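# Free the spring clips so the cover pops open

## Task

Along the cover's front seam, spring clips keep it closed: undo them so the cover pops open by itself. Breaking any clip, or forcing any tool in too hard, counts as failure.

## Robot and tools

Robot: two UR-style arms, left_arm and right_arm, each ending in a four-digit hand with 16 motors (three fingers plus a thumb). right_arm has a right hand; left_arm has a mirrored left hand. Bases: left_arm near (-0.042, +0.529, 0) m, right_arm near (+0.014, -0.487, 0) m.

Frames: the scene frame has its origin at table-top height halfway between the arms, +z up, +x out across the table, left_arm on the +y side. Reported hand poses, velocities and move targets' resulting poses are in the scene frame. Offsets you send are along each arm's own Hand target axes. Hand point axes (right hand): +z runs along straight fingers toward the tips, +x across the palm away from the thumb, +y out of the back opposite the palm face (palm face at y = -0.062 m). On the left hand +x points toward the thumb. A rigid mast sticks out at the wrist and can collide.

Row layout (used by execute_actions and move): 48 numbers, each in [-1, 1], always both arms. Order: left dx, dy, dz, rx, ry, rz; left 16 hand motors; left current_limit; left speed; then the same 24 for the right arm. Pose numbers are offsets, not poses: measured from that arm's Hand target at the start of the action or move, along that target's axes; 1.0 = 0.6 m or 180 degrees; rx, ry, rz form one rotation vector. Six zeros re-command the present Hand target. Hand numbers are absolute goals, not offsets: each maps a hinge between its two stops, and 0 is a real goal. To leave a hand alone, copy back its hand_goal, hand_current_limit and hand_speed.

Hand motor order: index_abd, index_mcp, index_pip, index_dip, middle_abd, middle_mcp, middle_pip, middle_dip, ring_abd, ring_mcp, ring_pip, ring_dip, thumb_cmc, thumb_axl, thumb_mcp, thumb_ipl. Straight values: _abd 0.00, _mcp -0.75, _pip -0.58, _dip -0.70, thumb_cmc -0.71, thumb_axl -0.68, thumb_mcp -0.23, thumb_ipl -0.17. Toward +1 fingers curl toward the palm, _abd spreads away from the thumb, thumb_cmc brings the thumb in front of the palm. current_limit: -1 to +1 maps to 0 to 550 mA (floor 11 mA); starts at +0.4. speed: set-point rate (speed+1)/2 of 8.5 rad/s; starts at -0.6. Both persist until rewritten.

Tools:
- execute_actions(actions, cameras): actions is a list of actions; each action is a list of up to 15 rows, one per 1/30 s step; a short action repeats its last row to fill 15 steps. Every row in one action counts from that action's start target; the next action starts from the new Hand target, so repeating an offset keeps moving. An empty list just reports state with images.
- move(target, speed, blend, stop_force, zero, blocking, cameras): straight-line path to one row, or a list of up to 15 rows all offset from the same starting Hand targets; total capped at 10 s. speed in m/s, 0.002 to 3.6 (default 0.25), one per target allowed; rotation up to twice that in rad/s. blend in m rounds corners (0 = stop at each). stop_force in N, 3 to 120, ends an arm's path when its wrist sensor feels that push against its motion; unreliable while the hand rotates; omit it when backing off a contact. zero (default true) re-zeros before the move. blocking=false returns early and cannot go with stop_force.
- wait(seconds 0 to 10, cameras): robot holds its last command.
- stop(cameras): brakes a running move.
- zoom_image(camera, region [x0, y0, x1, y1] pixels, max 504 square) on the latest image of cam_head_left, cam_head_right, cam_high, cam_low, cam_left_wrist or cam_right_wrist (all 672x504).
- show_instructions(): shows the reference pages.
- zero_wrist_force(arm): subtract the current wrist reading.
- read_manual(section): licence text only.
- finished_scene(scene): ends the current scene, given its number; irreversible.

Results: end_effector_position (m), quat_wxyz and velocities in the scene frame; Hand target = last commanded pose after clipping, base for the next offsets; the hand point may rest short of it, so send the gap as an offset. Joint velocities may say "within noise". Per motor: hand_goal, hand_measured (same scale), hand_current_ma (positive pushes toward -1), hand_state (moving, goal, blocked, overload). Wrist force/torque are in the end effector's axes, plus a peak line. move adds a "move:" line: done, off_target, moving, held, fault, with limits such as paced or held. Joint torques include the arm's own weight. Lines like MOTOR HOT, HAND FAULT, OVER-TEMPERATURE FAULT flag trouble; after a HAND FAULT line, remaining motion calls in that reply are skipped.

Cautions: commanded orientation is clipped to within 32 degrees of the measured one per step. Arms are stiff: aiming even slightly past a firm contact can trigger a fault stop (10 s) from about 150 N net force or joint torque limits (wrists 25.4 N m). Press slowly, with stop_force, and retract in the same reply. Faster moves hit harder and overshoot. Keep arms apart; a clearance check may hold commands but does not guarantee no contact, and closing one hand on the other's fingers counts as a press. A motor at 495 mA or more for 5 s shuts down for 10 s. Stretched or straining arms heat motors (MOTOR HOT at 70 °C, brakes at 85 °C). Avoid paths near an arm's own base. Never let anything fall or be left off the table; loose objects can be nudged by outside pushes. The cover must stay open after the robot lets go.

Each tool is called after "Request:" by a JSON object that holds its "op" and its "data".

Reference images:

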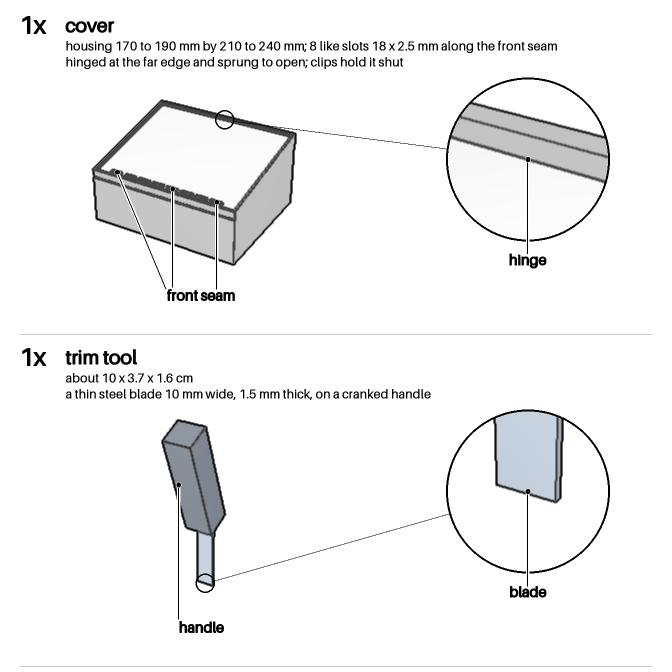

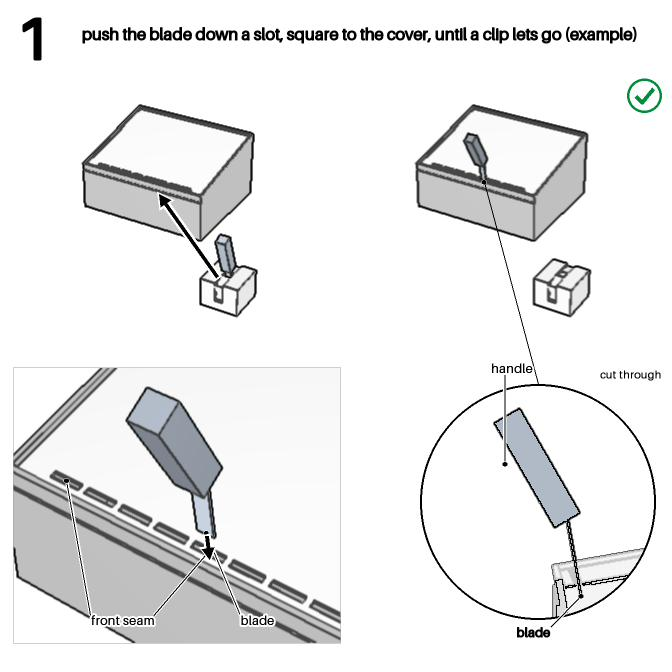

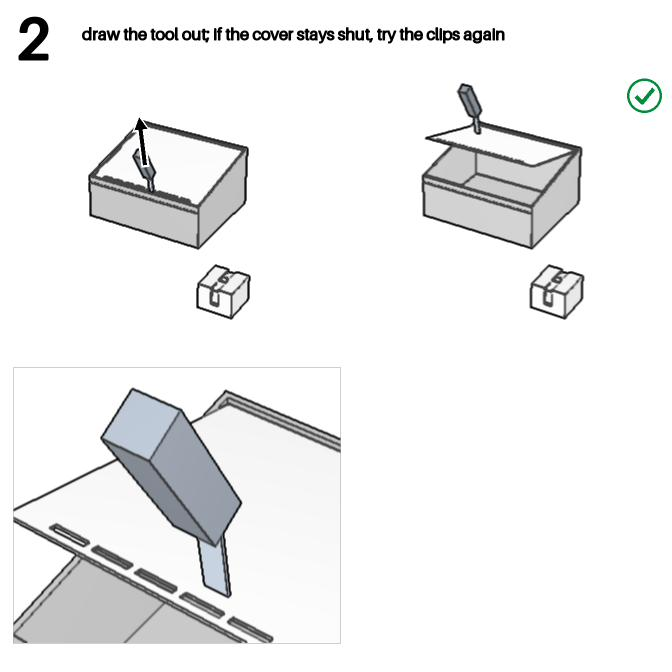

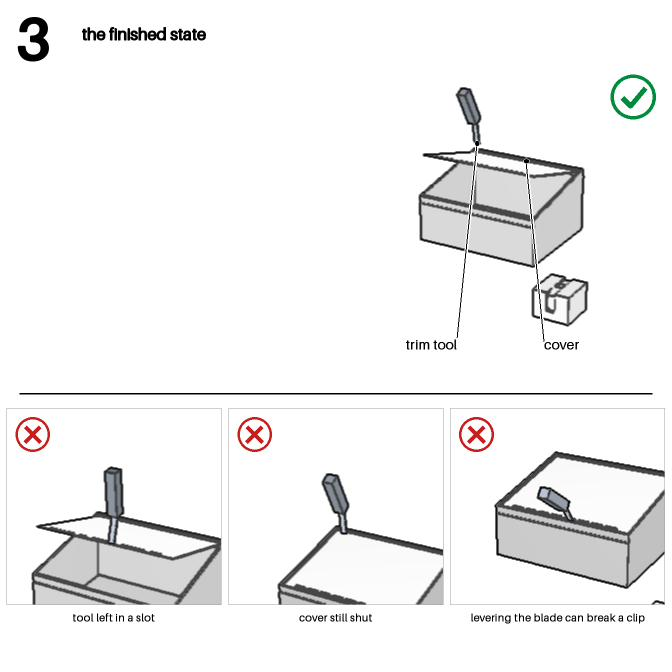

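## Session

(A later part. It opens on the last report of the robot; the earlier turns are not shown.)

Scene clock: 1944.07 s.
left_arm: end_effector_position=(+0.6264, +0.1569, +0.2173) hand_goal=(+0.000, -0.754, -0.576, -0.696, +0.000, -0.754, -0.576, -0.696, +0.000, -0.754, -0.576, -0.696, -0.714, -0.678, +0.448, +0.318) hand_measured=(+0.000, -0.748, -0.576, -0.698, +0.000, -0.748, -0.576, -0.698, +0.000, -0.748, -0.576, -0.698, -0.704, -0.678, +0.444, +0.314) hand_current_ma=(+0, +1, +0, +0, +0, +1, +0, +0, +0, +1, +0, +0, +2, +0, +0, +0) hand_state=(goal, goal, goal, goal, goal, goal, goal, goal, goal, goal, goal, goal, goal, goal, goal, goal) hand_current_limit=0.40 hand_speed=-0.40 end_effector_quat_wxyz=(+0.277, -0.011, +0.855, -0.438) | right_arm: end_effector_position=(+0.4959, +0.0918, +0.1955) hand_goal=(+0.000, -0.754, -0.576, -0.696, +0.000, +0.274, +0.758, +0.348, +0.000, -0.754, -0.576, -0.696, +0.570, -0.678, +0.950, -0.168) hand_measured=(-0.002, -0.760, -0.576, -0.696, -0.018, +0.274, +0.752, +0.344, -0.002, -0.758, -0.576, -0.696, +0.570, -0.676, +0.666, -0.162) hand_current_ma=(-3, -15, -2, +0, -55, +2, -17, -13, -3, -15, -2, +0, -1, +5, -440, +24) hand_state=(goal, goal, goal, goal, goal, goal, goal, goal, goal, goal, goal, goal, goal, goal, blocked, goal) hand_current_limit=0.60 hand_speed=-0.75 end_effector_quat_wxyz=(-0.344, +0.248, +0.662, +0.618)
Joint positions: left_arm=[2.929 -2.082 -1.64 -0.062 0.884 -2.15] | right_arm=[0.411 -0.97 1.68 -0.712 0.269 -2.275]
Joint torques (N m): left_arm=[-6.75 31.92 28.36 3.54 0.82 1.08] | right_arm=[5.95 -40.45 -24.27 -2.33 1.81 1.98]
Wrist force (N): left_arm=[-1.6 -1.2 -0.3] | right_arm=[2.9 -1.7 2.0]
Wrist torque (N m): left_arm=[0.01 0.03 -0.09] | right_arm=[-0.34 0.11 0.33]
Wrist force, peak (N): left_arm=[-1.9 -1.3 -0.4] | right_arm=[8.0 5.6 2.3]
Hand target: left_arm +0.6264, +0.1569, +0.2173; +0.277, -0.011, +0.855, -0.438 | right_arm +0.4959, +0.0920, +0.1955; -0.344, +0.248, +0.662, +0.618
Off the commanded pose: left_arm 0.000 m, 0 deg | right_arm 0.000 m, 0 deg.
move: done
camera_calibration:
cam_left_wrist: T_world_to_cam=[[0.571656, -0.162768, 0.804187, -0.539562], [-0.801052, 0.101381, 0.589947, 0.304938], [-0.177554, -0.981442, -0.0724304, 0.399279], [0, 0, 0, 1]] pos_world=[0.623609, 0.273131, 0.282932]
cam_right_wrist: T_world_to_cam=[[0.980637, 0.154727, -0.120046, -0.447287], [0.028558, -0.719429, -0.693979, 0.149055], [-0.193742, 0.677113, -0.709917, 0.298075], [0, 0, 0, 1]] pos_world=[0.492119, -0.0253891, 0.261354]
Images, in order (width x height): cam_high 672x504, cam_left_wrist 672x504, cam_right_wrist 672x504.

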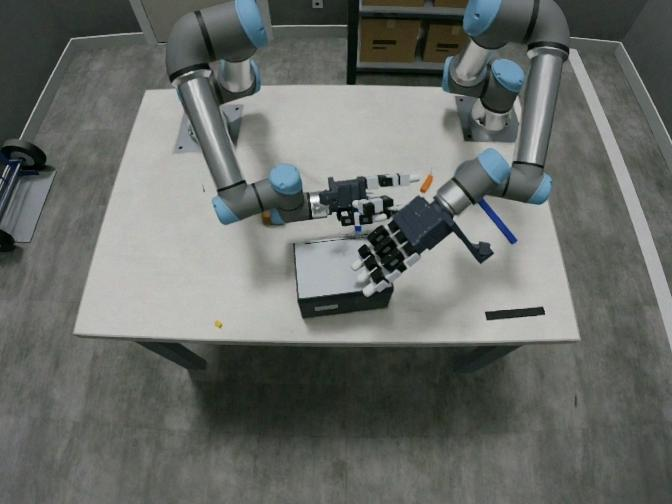

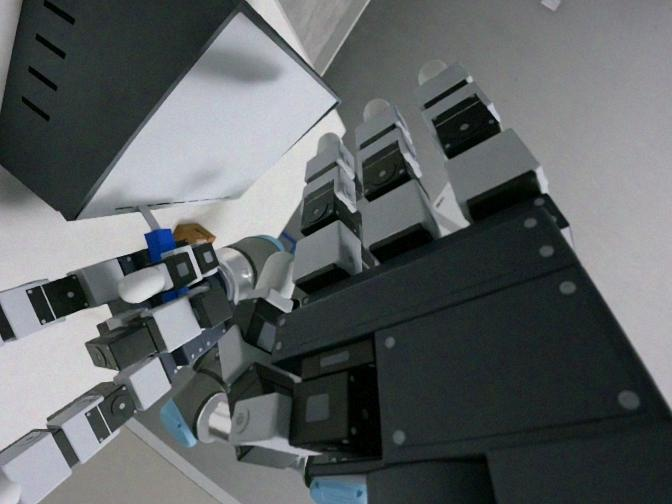

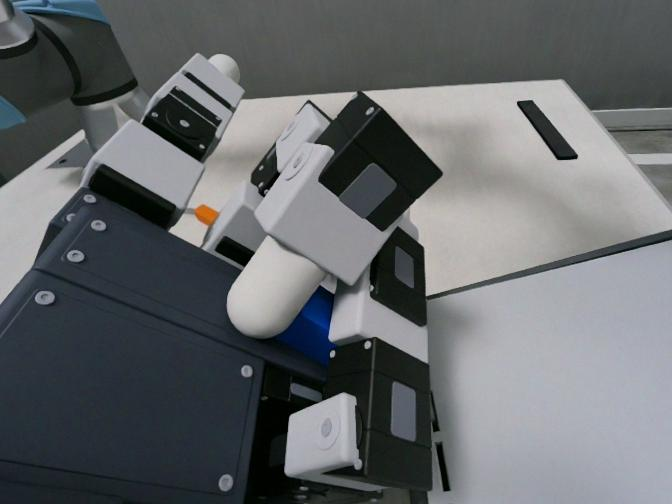

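Request:
{"op": "move", "data": {"target": [0,0,0,0,0,0,0,-0.754,-0.576,-0.696,0,-0.754,-0.576,-0.696,0,-0.754,-0.576,-0.696,-0.714,-0.678,0.449,0.319,0.4,-0.4,0.0156,0.006,0,0,0,0,0,-0.754,-0.576,-0.696,0,0.274,0.759,0.348,0,-0.754,-0.576,-0.696,0.571,-0.678,0.95,-0.168,0.6,-0.75], "speed": 0.02, "cameras": ["cam_left_wrist","cam_right_wrist"]}}

Request:
{"op": "zoom_image", "data": {"camera": "cam_left_wrist", "region": [50, 120, 250, 270]}}

Scene clock: 1952.90 s.
left_arm: end_effector_position=(+0.6264, +0.1569, +0.2173) hand_goal=(+0.000, -0.754, -0.576, -0.696, +0.000, -0.754, -0.576, -0.696, +0.000, -0.754, -0.576, -0.696, -0.714, -0.678, +0.448, +0.318) hand_measured=(+0.000, -0.748, -0.576, -0.698, +0.000, -0.748, -0.576, -0.698, +0.000, -0.748, -0.576, -0.698, -0.704, -0.678, +0.444, +0.314) hand_current_ma=(+0, +1, +0, +0, +0, +1, +0, +0, +0, +1, +0, +0, +2, +0, +0, +0) hand_state=(goal, goal, goal, goal, goal, goal, goal, goal, goal, goal, goal, goal, goal, goal, goal, goal) hand_current_limit=0.40 hand_speed=-0.40 end_effector_quat_wxyz=(+0.277, -0.011, +0.855, -0.438) | right_arm: end_effector_position=(+0.4926, +0.0915, +0.2051) hand_goal=(+0.000, -0.754, -0.576, -0.696, +0.000, +0.274, +0.758, +0.348, +0.000, -0.754, -0.576, -0.696, +0.570, -0.678, +0.950, -0.168) hand_measured=(-0.002, -0.760, -0.576, -0.696, -0.018, +0.276, +0.756, +0.344, -0.002, -0.758, -0.576, -0.696, +0.572, -0.676, +0.666, -0.162) hand_current_ma=(-3, -15, -2, +0, -53, +3, -7, -12, -3, -15, -2, +0, +4, +6, -440, +25) hand_state=(goal, goal, goal, goal, goal, goal, goal, goal, goal, goal, goal, goal, goal, goal, blocked, goal) hand_current_limit=0.60 hand_speed=-0.75 end_effector_quat_wxyz=(-0.344, +0.248, +0.662, +0.618)
Joint positions: left_arm=[2.929 -2.082 -1.64 -0.062 0.884 -2.15] | right_arm=[0.413 -0.99 1.684 -0.695 0.271 -2.275]
Joint torques (N m): left_arm=[-6.98 31.5 28.42 3.63 0.81 1.1] | right_arm=[6.02 -30.22 -12.27 -0.9 0.62 0.01]
Wrist force (N): left_arm=[-1.6 -1.0 -0.4] | right_arm=[-0.8 3.2 0.6]
Wrist torque (N m): left_arm=[0.05 0.03 -0.10] | right_arm=[0.14 0.19 -0.29]
Wrist force, peak (N): left_arm=[-2.0 -1.2 -0.3] | right_arm=[-0.5 3.8 0.5]
Hand target: left_arm +0.6264, +0.1569, +0.2173; +0.277, -0.011, +0.855, -0.438 | right_arm +0.4927, +0.0915, +0.2049; -0.344, +0.248, +0.662, +0.618
Off the commanded pose: left_arm 0.000 m, 0 deg | right_arm 0.000 m, 0 deg.
move: done
camera_calibration:
cam_left_wrist: T_world_to_cam=[[0.571656, -0.162768, 0.804187, -0.539562], [-0.801052, 0.101381, 0.589947, 0.304938], [-0.177554, -0.981442, -0.0724304, 0.399279], [0, 0, 0, 1]] pos_world=[0.623609, 0.273131, 0.282932]
cam_right_wrist: T_world_to_cam=[[0.980618, 0.154671, -0.120272, -0.442783], [0.0283657, -0.719458, -0.693957, 0.155682], [-0.193865, 0.677095, -0.709901, 0.304509], [0, 0, 0, 1]] pos_world=[0.488819, -0.0256891, 0.270954]
Images, in order (width x height): cam_left_wrist 672x504, cam_right_wrist 672x504.

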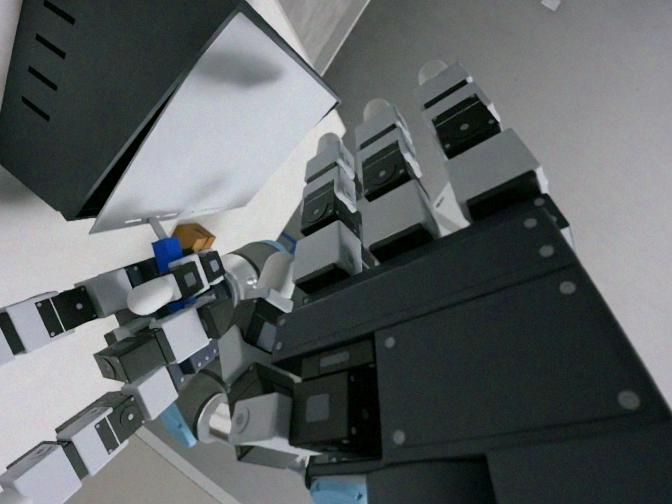

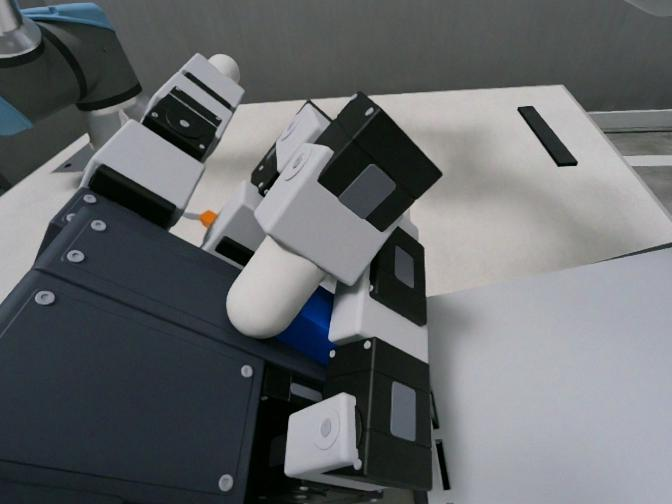

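Scaled by 2.520 from the camera's 672x504 image, which has a finer 960x720 frame.

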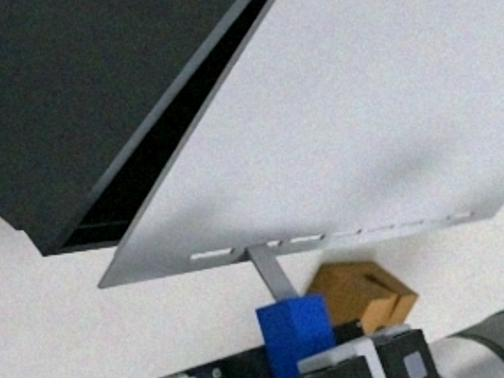

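Request:
{"op": "move", "data": {"target": [0,0,-0.33,0,0,0,0,-0.754,-0.576,-0.696,0,-0.754,-0.576,-0.696,0,-0.754,-0.576,-0.696,-0.714,-0.678,0.449,0.319,0.4,-0.4,0,0,0,0,0,0,0,-0.754,-0.576,-0.696,0,0.274,0.759,0.348,0,-0.754,-0.576,-0.696,0.571,-0.678,0.95,-0.168,0.6,-0.75], "speed": 0.15, "cameras": ["cam_left_wrist","cam_high"]}}

Request:
{"op": "zoom_image", "data": {"camera": "cam_high", "region": [260, 150, 420, 310]}}

Scene clock: 1963.30 s.
left_arm: end_effector_position=(+0.5307, +0.3041, +0.3088) hand_goal=(+0.000, -0.754, -0.576, -0.696, +0.000, -0.754, -0.576, -0.696, +0.000, -0.754, -0.576, -0.696, -0.714, -0.678, +0.448, +0.318) hand_measured=(+0.000, -0.748, -0.576, -0.698, +0.000, -0.748, -0.576, -0.698, +0.000, -0.748, -0.576, -0.698, -0.704, -0.678, +0.444, +0.314) hand_current_ma=(+0, +1, +0, +0, +0, +1, +0, +0, +0, +1, +0, +0, +2, +0, +0, +0) hand_state=(goal, goal, goal, goal, goal, goal, goal, goal, goal, goal, goal, goal, goal, goal, goal, goal) hand_current_limit=0.40 hand_speed=-0.40 end_effector_quat_wxyz=(+0.277, -0.011, +0.855, -0.438) | right_arm: end_effector_position=(+0.4927, +0.0915, +0.2049) hand_goal=(+0.000, -0.754, -0.576, -0.696, +0.000, +0.274, +0.758, +0.348, +0.000, -0.754, -0.576, -0.696, +0.570, -0.678, +0.950, -0.168) hand_measured=(-0.002, -0.760, -0.576, -0.696, -0.018, +0.276, +0.756, +0.344, -0.002, -0.758, -0.576, -0.696, +0.572, -0.676, +0.666, -0.162) hand_current_ma=(-3, -15, -2, +0, -53, +3, -7, -12, -3, -15, -2, +0, +4, +6, -440, +25) hand_state=(goal, goal, goal, goal, goal, goal, goal, goal, goal, goal, goal, goal, goal, goal, blocked, goal) hand_current_limit=0.60 hand_speed=-0.75 end_effector_quat_wxyz=(-0.344, +0.248, +0.662, +0.618)
Joint positions: left_arm=[3.198 -1.629 -1.946 -0.391 0.682 -1.894] | right_arm=[0.413 -0.99 1.684 -0.696 0.271 -2.275]
Joint torques (N m): left_arm=[2.57 26.96 27.98 0.94 -0.46 0.22] | right_arm=[-4.5 -29.86 -22.1 -2.19 -1.55 -1.29]
Wrist force (N): left_arm=[-1.6 -1.5 -0.3] | right_arm=[-0.9 3.7 0.6]
Wrist torque (N m): left_arm=[-0.02 0.04 -0.03] | right_arm=[0.17 0.23 -0.31]
Wrist force, peak (N): left_arm=[-1.8 -1.3 -1.9] | right_arm=[-0.8 4.1 0.6]
Hand target: left_arm +0.5307, +0.3041, +0.3089; +0.277, -0.011, +0.855, -0.438 | right_arm +0.4927, +0.0915, +0.2049; -0.344, +0.248, +0.662, +0.618
Off the commanded pose: left_arm 0.000 m, 0 deg | right_arm 0.000 m, 0 deg.
move: done
camera_calibration:
cam_left_wrist: T_world_to_cam=[[0.571666, -0.162712, 0.804191, -0.534647], [-0.801066, 0.101303, 0.589941, 0.159438], [-0.177458, -0.981459, -0.0724317, 0.533365], [0, 0, 0, 1]] pos_world=[0.528009, 0.420331, 0.374532]
Images, in order (width x height): cam_high 672x504, cam_left_wrist 672x504.

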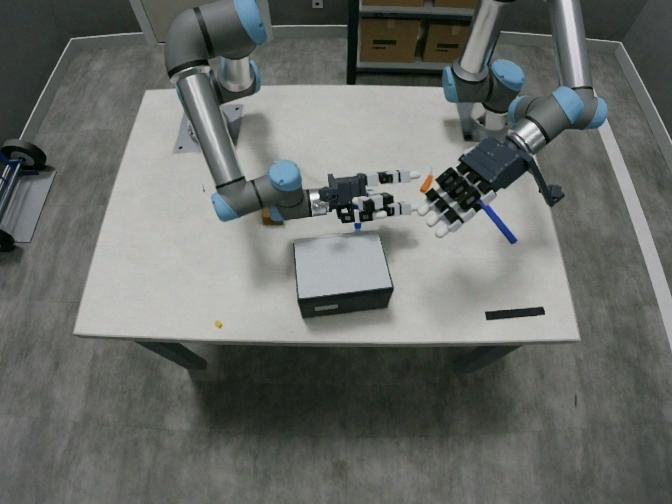

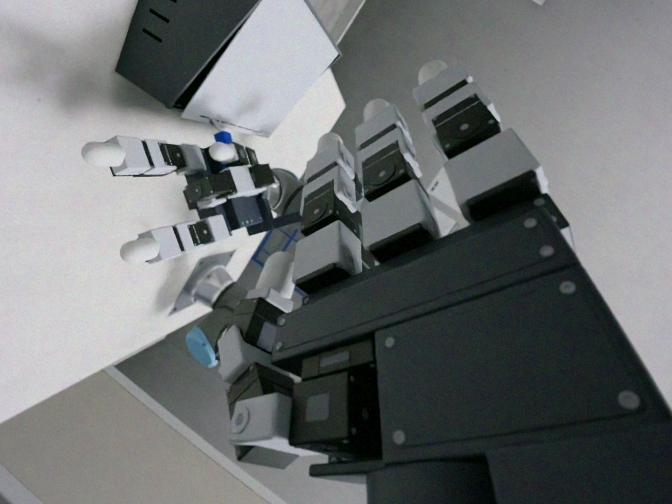

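Scaled by 3.150 from the camera's 672x504 image, which has a finer 960x720 frame.

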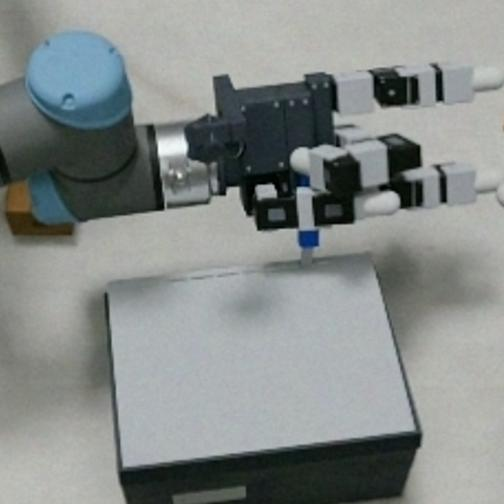

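Request:
{"op": "move", "data": {"target": [[0,0,0,0,0,0,0,-0.754,-0.576,-0.696,0,-0.754,-0.576,-0.696,0,-0.754,-0.576,-0.696,-0.714,-0.678,0.449,0.319,0.4,-0.4,0.0452,0.0218,0,0,0,0,0,-0.754,-0.576,-0.696,0,0.274,0.759,0.348,0,-0.754,-0.576,-0.696,0.571,-0.678,0.95,-0.168,0.6,-0.75],[0,0,0,0,0,0,0,-0.754,-0.576,-0.696,0,-0.754,-0.576,-0.696,0,-0.754,-0.576,-0.696,-0.714,-0.678,0.449,0.319,0.4,-0.4,0.0874,0.0514,0,0,0,0,0,-0.754,-0.576,-0.696,0,0.274,0.759,0.348,0,-0.754,-0.576,-0.696,0.571,-0.678,0.95,-0.168,0.6,-0.75]], "speed": 0.04, "blend": [0.01,0], "stop_force": 15, "cameras": ["cam_left_wrist","cam_high"]}}

Request:
{"op": "zoom_image", "data": {"camera": "cam_high", "region": [260, 150, 420, 310]}}

Scene clock: 1981.80 s.
left_arm: end_effector_position=(+0.5307, +0.3041, +0.3089) hand_goal=(+0.000, -0.754, -0.576, -0.696, +0.000, -0.754, -0.576, -0.696, +0.000, -0.754, -0.576, -0.696, -0.714, -0.678, +0.448, +0.318) hand_measured=(+0.000, -0.748, -0.576, -0.698, +0.000, -0.748, -0.576, -0.698, +0.000, -0.748, -0.576, -0.698, -0.704, -0.678, +0.444, +0.314) hand_current_ma=(+0, +1, +0, +0, +0, +1, +0, +0, +0, +1, +0, +0, +2, +0, +0, +0) hand_state=(goal, goal, goal, goal, goal, goal, goal, goal, goal, goal, goal, goal, goal, goal, goal, goal) hand_current_limit=0.40 hand_speed=-0.40 end_effector_quat_wxyz=(+0.277, -0.011, +0.855, -0.438) | right_arm: end_effector_position=(+0.4822, +0.0899, +0.2648) hand_goal=(+0.000, -0.754, -0.576, -0.696, +0.000, +0.274, +0.758, +0.348, +0.000, -0.754, -0.576, -0.696, +0.570, -0.678, +0.950, -0.168) hand_measured=(-0.002, -0.760, -0.576, -0.696, -0.008, +0.274, +0.756, +0.344, -0.002, -0.758, -0.576, -0.696, +0.568, -0.686, +0.666, -0.160) hand_current_ma=(-3, -15, -2, +0, -20, +2, -7, -12, -3, -15, -2, +0, -7, -27, -440, +33) hand_state=(goal, goal, goal, goal, goal, goal, goal, goal, goal, goal, goal, goal, goal, goal, blocked, goal) hand_current_limit=0.60 hand_speed=-0.75 end_effector_quat_wxyz=(-0.344, +0.248, +0.662, +0.618)
Joint positions: left_arm=[3.198 -1.629 -1.946 -0.391 0.682 -1.894] | right_arm=[0.418 -1.092 1.666 -0.575 0.276 -2.275]
Joint torques (N m): left_arm=[7.24 26.44 29.41 2.24 -2.07 0.25] | right_arm=[-4.15 -30.26 -11.15 -3 -0.34 -2.06]
Wrist force (N): left_arm=[-1.8 -1.3 0.2] | right_arm=[0.2 -1.6 0.4]
Wrist torque (N m): left_arm=[-0.04 0.07 -0.05] | right_arm=[-0.23 0.13 0.09]
Wrist force, peak (N): left_arm=[-1.9 -1.5 -0.2] | right_arm=[-4.1 6.9 0.3]
Hand target: left_arm +0.5307, +0.3041, +0.3089; +0.277, -0.011, +0.855, -0.438 | right_arm +0.4822, +0.0899, +0.2648; -0.344, +0.248, +0.662, +0.618
Off the commanded pose: left_arm 0.000 m, 0 deg | right_arm 0.000 m, 0 deg.
move: done
camera_calibration:
cam_left_wrist: T_world_to_cam=[[0.571656, -0.162768, 0.804187, -0.534696], [-0.801052, 0.101381, 0.589947, 0.159336], [-0.177554, -0.981442, -0.0724304, 0.533415], [0, 0, 0, 1]] pos_world=[0.528009, 0.420331, 0.374632]
Images, in order (width x height): cam_high 672x504, cam_left_wrist 672x504.

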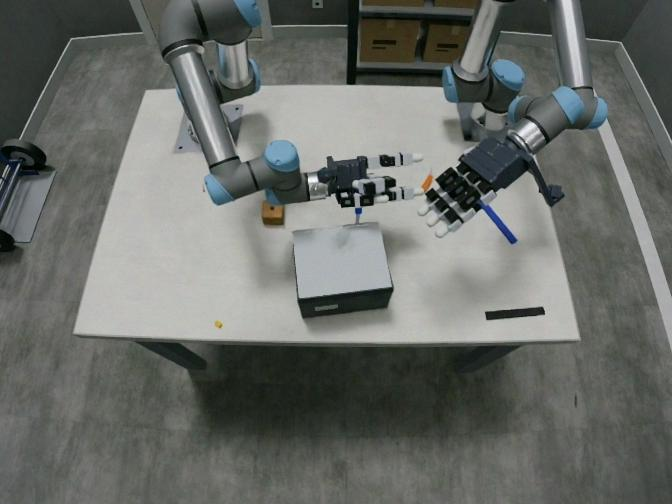

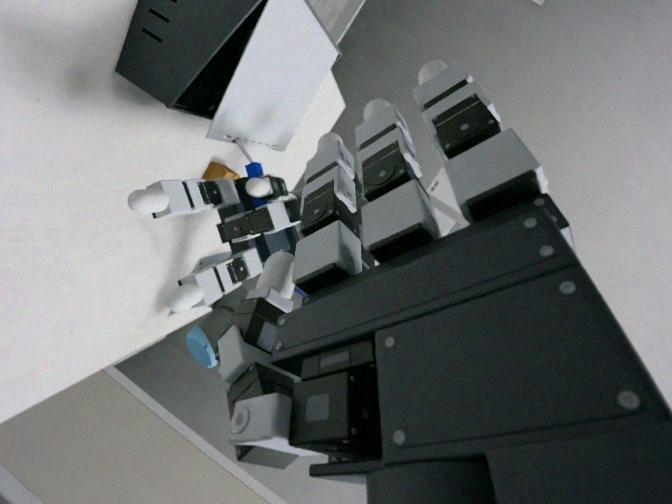

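Scaled by 3.150 from the camera's 672x504 image, which has a finer 960x720 frame.

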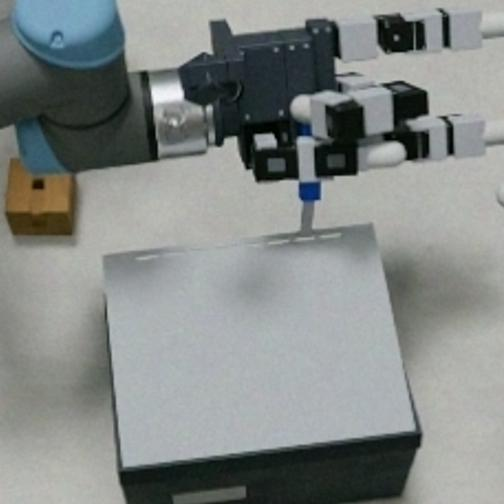

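Continue lifting out.

Request:
{"op": "move", "data": {"target": [[0,0,0,0,0,0,0,-0.754,-0.576,-0.696,0,-0.754,-0.576,-0.696,0,-0.754,-0.576,-0.696,-0.714,-0.678,0.449,0.319,0.4,-0.4,0.07,0.035,0,0,0,0,0,-0.754,-0.576,-0.696,0,0.274,0.759,0.348,0,-0.754,-0.576,-0.696,0.571,-0.678,0.95,-0.168,0.6,-0.75],[0,0,0,0,0,0,0,-0.754,-0.576,-0.696,0,-0.754,-0.576,-0.696,0,-0.754,-0.576,-0.696,-0.714,-0.678,0.449,0.319,0.4,-0.4,0.14,0.07,0,0,0,0,0,-0.754,-0.576,-0.696,0,0.274,0.759,0.348,0,-0.754,-0.576,-0.696,0.571,-0.678,0.95,-0.168,0.6,-0.75]], "speed": 0.06, "blend": [0.01,0], "stop_force": 15, "cameras": ["cam_left_wrist","cam_high","cam_head_left"]}}

Request:
{"op": "zoom_image", "data": {"camera": "cam_high", "region": [260, 150, 420, 310]}}

Scene clock: 1993.60 s.
left_arm: end_effector_position=(+0.5307, +0.3041, +0.3089) hand_goal=(+0.000, -0.754, -0.576, -0.696, +0.000, -0.754, -0.576, -0.696, +0.000, -0.754, -0.576, -0.696, -0.714, -0.678, +0.448, +0.318) hand_measured=(+0.000, -0.748, -0.576, -0.698, +0.000, -0.748, -0.576, -0.698, +0.000, -0.748, -0.576, -0.698, -0.704, -0.678, +0.444, +0.314) hand_current_ma=(+0, +1, +0, +0, +0, +1, +0, +0, +0, +1, +0, +0, +2, +0, +0, +0) hand_state=(goal, goal, goal, goal, goal, goal, goal, goal, goal, goal, goal, goal, goal, goal, goal, goal) hand_current_limit=0.40 hand_speed=-0.40 end_effector_quat_wxyz=(+0.277, -0.011, +0.855, -0.438) | right_arm: end_effector_position=(+0.4600, +0.0865, +0.3560) hand_goal=(+0.000, -0.754, -0.576, -0.696, +0.000, +0.274, +0.758, +0.348, +0.000, -0.754, -0.576, -0.696, +0.570, -0.678, +0.950, -0.168) hand_measured=(-0.002, -0.760, -0.576, -0.696, -0.008, +0.274, +0.756, +0.344, -0.002, -0.758, -0.576, -0.696, +0.568, -0.686, +0.666, -0.160) hand_current_ma=(-3, -15, -2, +0, -20, +1, -7, -12, -3, -15, -2, +0, -7, -27, -440, +33) hand_state=(goal, goal, goal, goal, goal, goal, goal, goal, goal, goal, goal, goal, goal, goal, blocked, goal) hand_current_limit=0.60 hand_speed=-0.75 end_effector_quat_wxyz=(-0.344, +0.248, +0.662, +0.618)
Joint positions: left_arm=[3.198 -1.629 -1.946 -0.391 0.682 -1.894] | right_arm=[0.43 -1.232 1.613 -0.381 0.288 -2.275]
Joint torques (N m): left_arm=[5.17 25.37 28.17 3.86 -1 -0.95] | right_arm=[-8.13 -25.53 -12.34 -3.1 -1.39 1.68]
Wrist force (N): left_arm=[-1.3 -0.9 -0.1] | right_arm=[0.0 -1.7 0.5]
Wrist torque (N m): left_arm=[0.04 0.01 -0.02] | right_arm=[-0.28 0.15 0.13]
Wrist force, peak (N): left_arm=[-2.2 -1.2 -0.2] | right_arm=[0.1 -1.8 0.7]
Hand target: left_arm +0.5307, +0.3041, +0.3089; +0.277, -0.011, +0.855, -0.438 | right_arm +0.4600, +0.0865, +0.3560; -0.344, +0.248, +0.662, +0.618
Off the commanded pose: left_arm 0.000 m, 0 deg | right_arm 0.000 m, 0 deg.
move: done
camera_calibration:
cam_left_wrist: T_world_to_cam=[[0.571656, -0.162768, 0.804187, -0.534696], [-0.801052, 0.101381, 0.589947, 0.159336], [-0.177554, -0.981442, -0.0724304, 0.533415], [0, 0, 0, 1]] pos_world=[0.528009, 0.420331, 0.374632]
Images, in order (width x height): cam_head_left 672x504, cam_high 672x504, cam_left_wrist 672x504.

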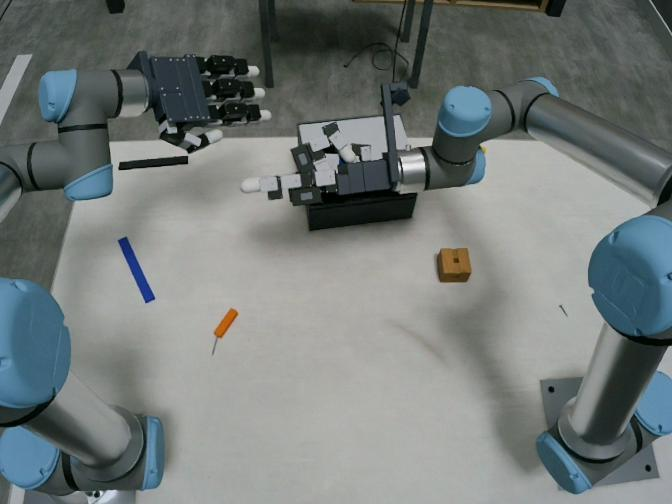

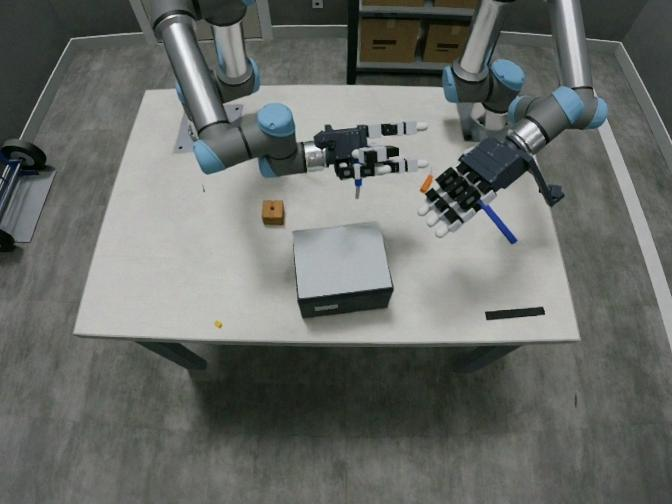

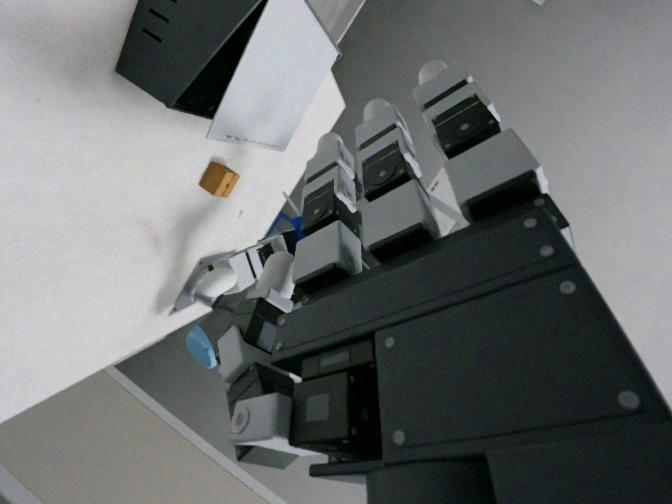

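Scaled by 3.150 from the camera's 672x504 image, which has a finer 960x720 frame.

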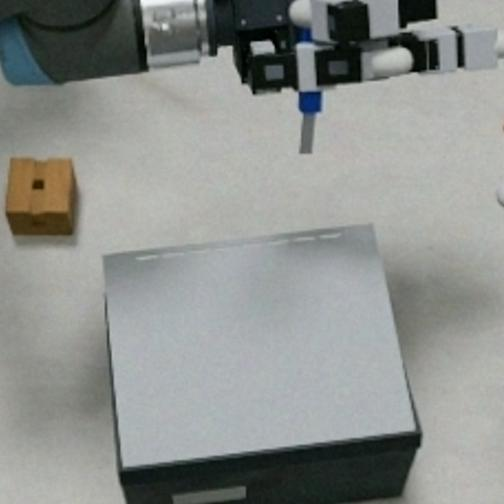

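Request:
{"op": "finished_scene", "data": {"scene": 1}}

The scene is finished: the task was done.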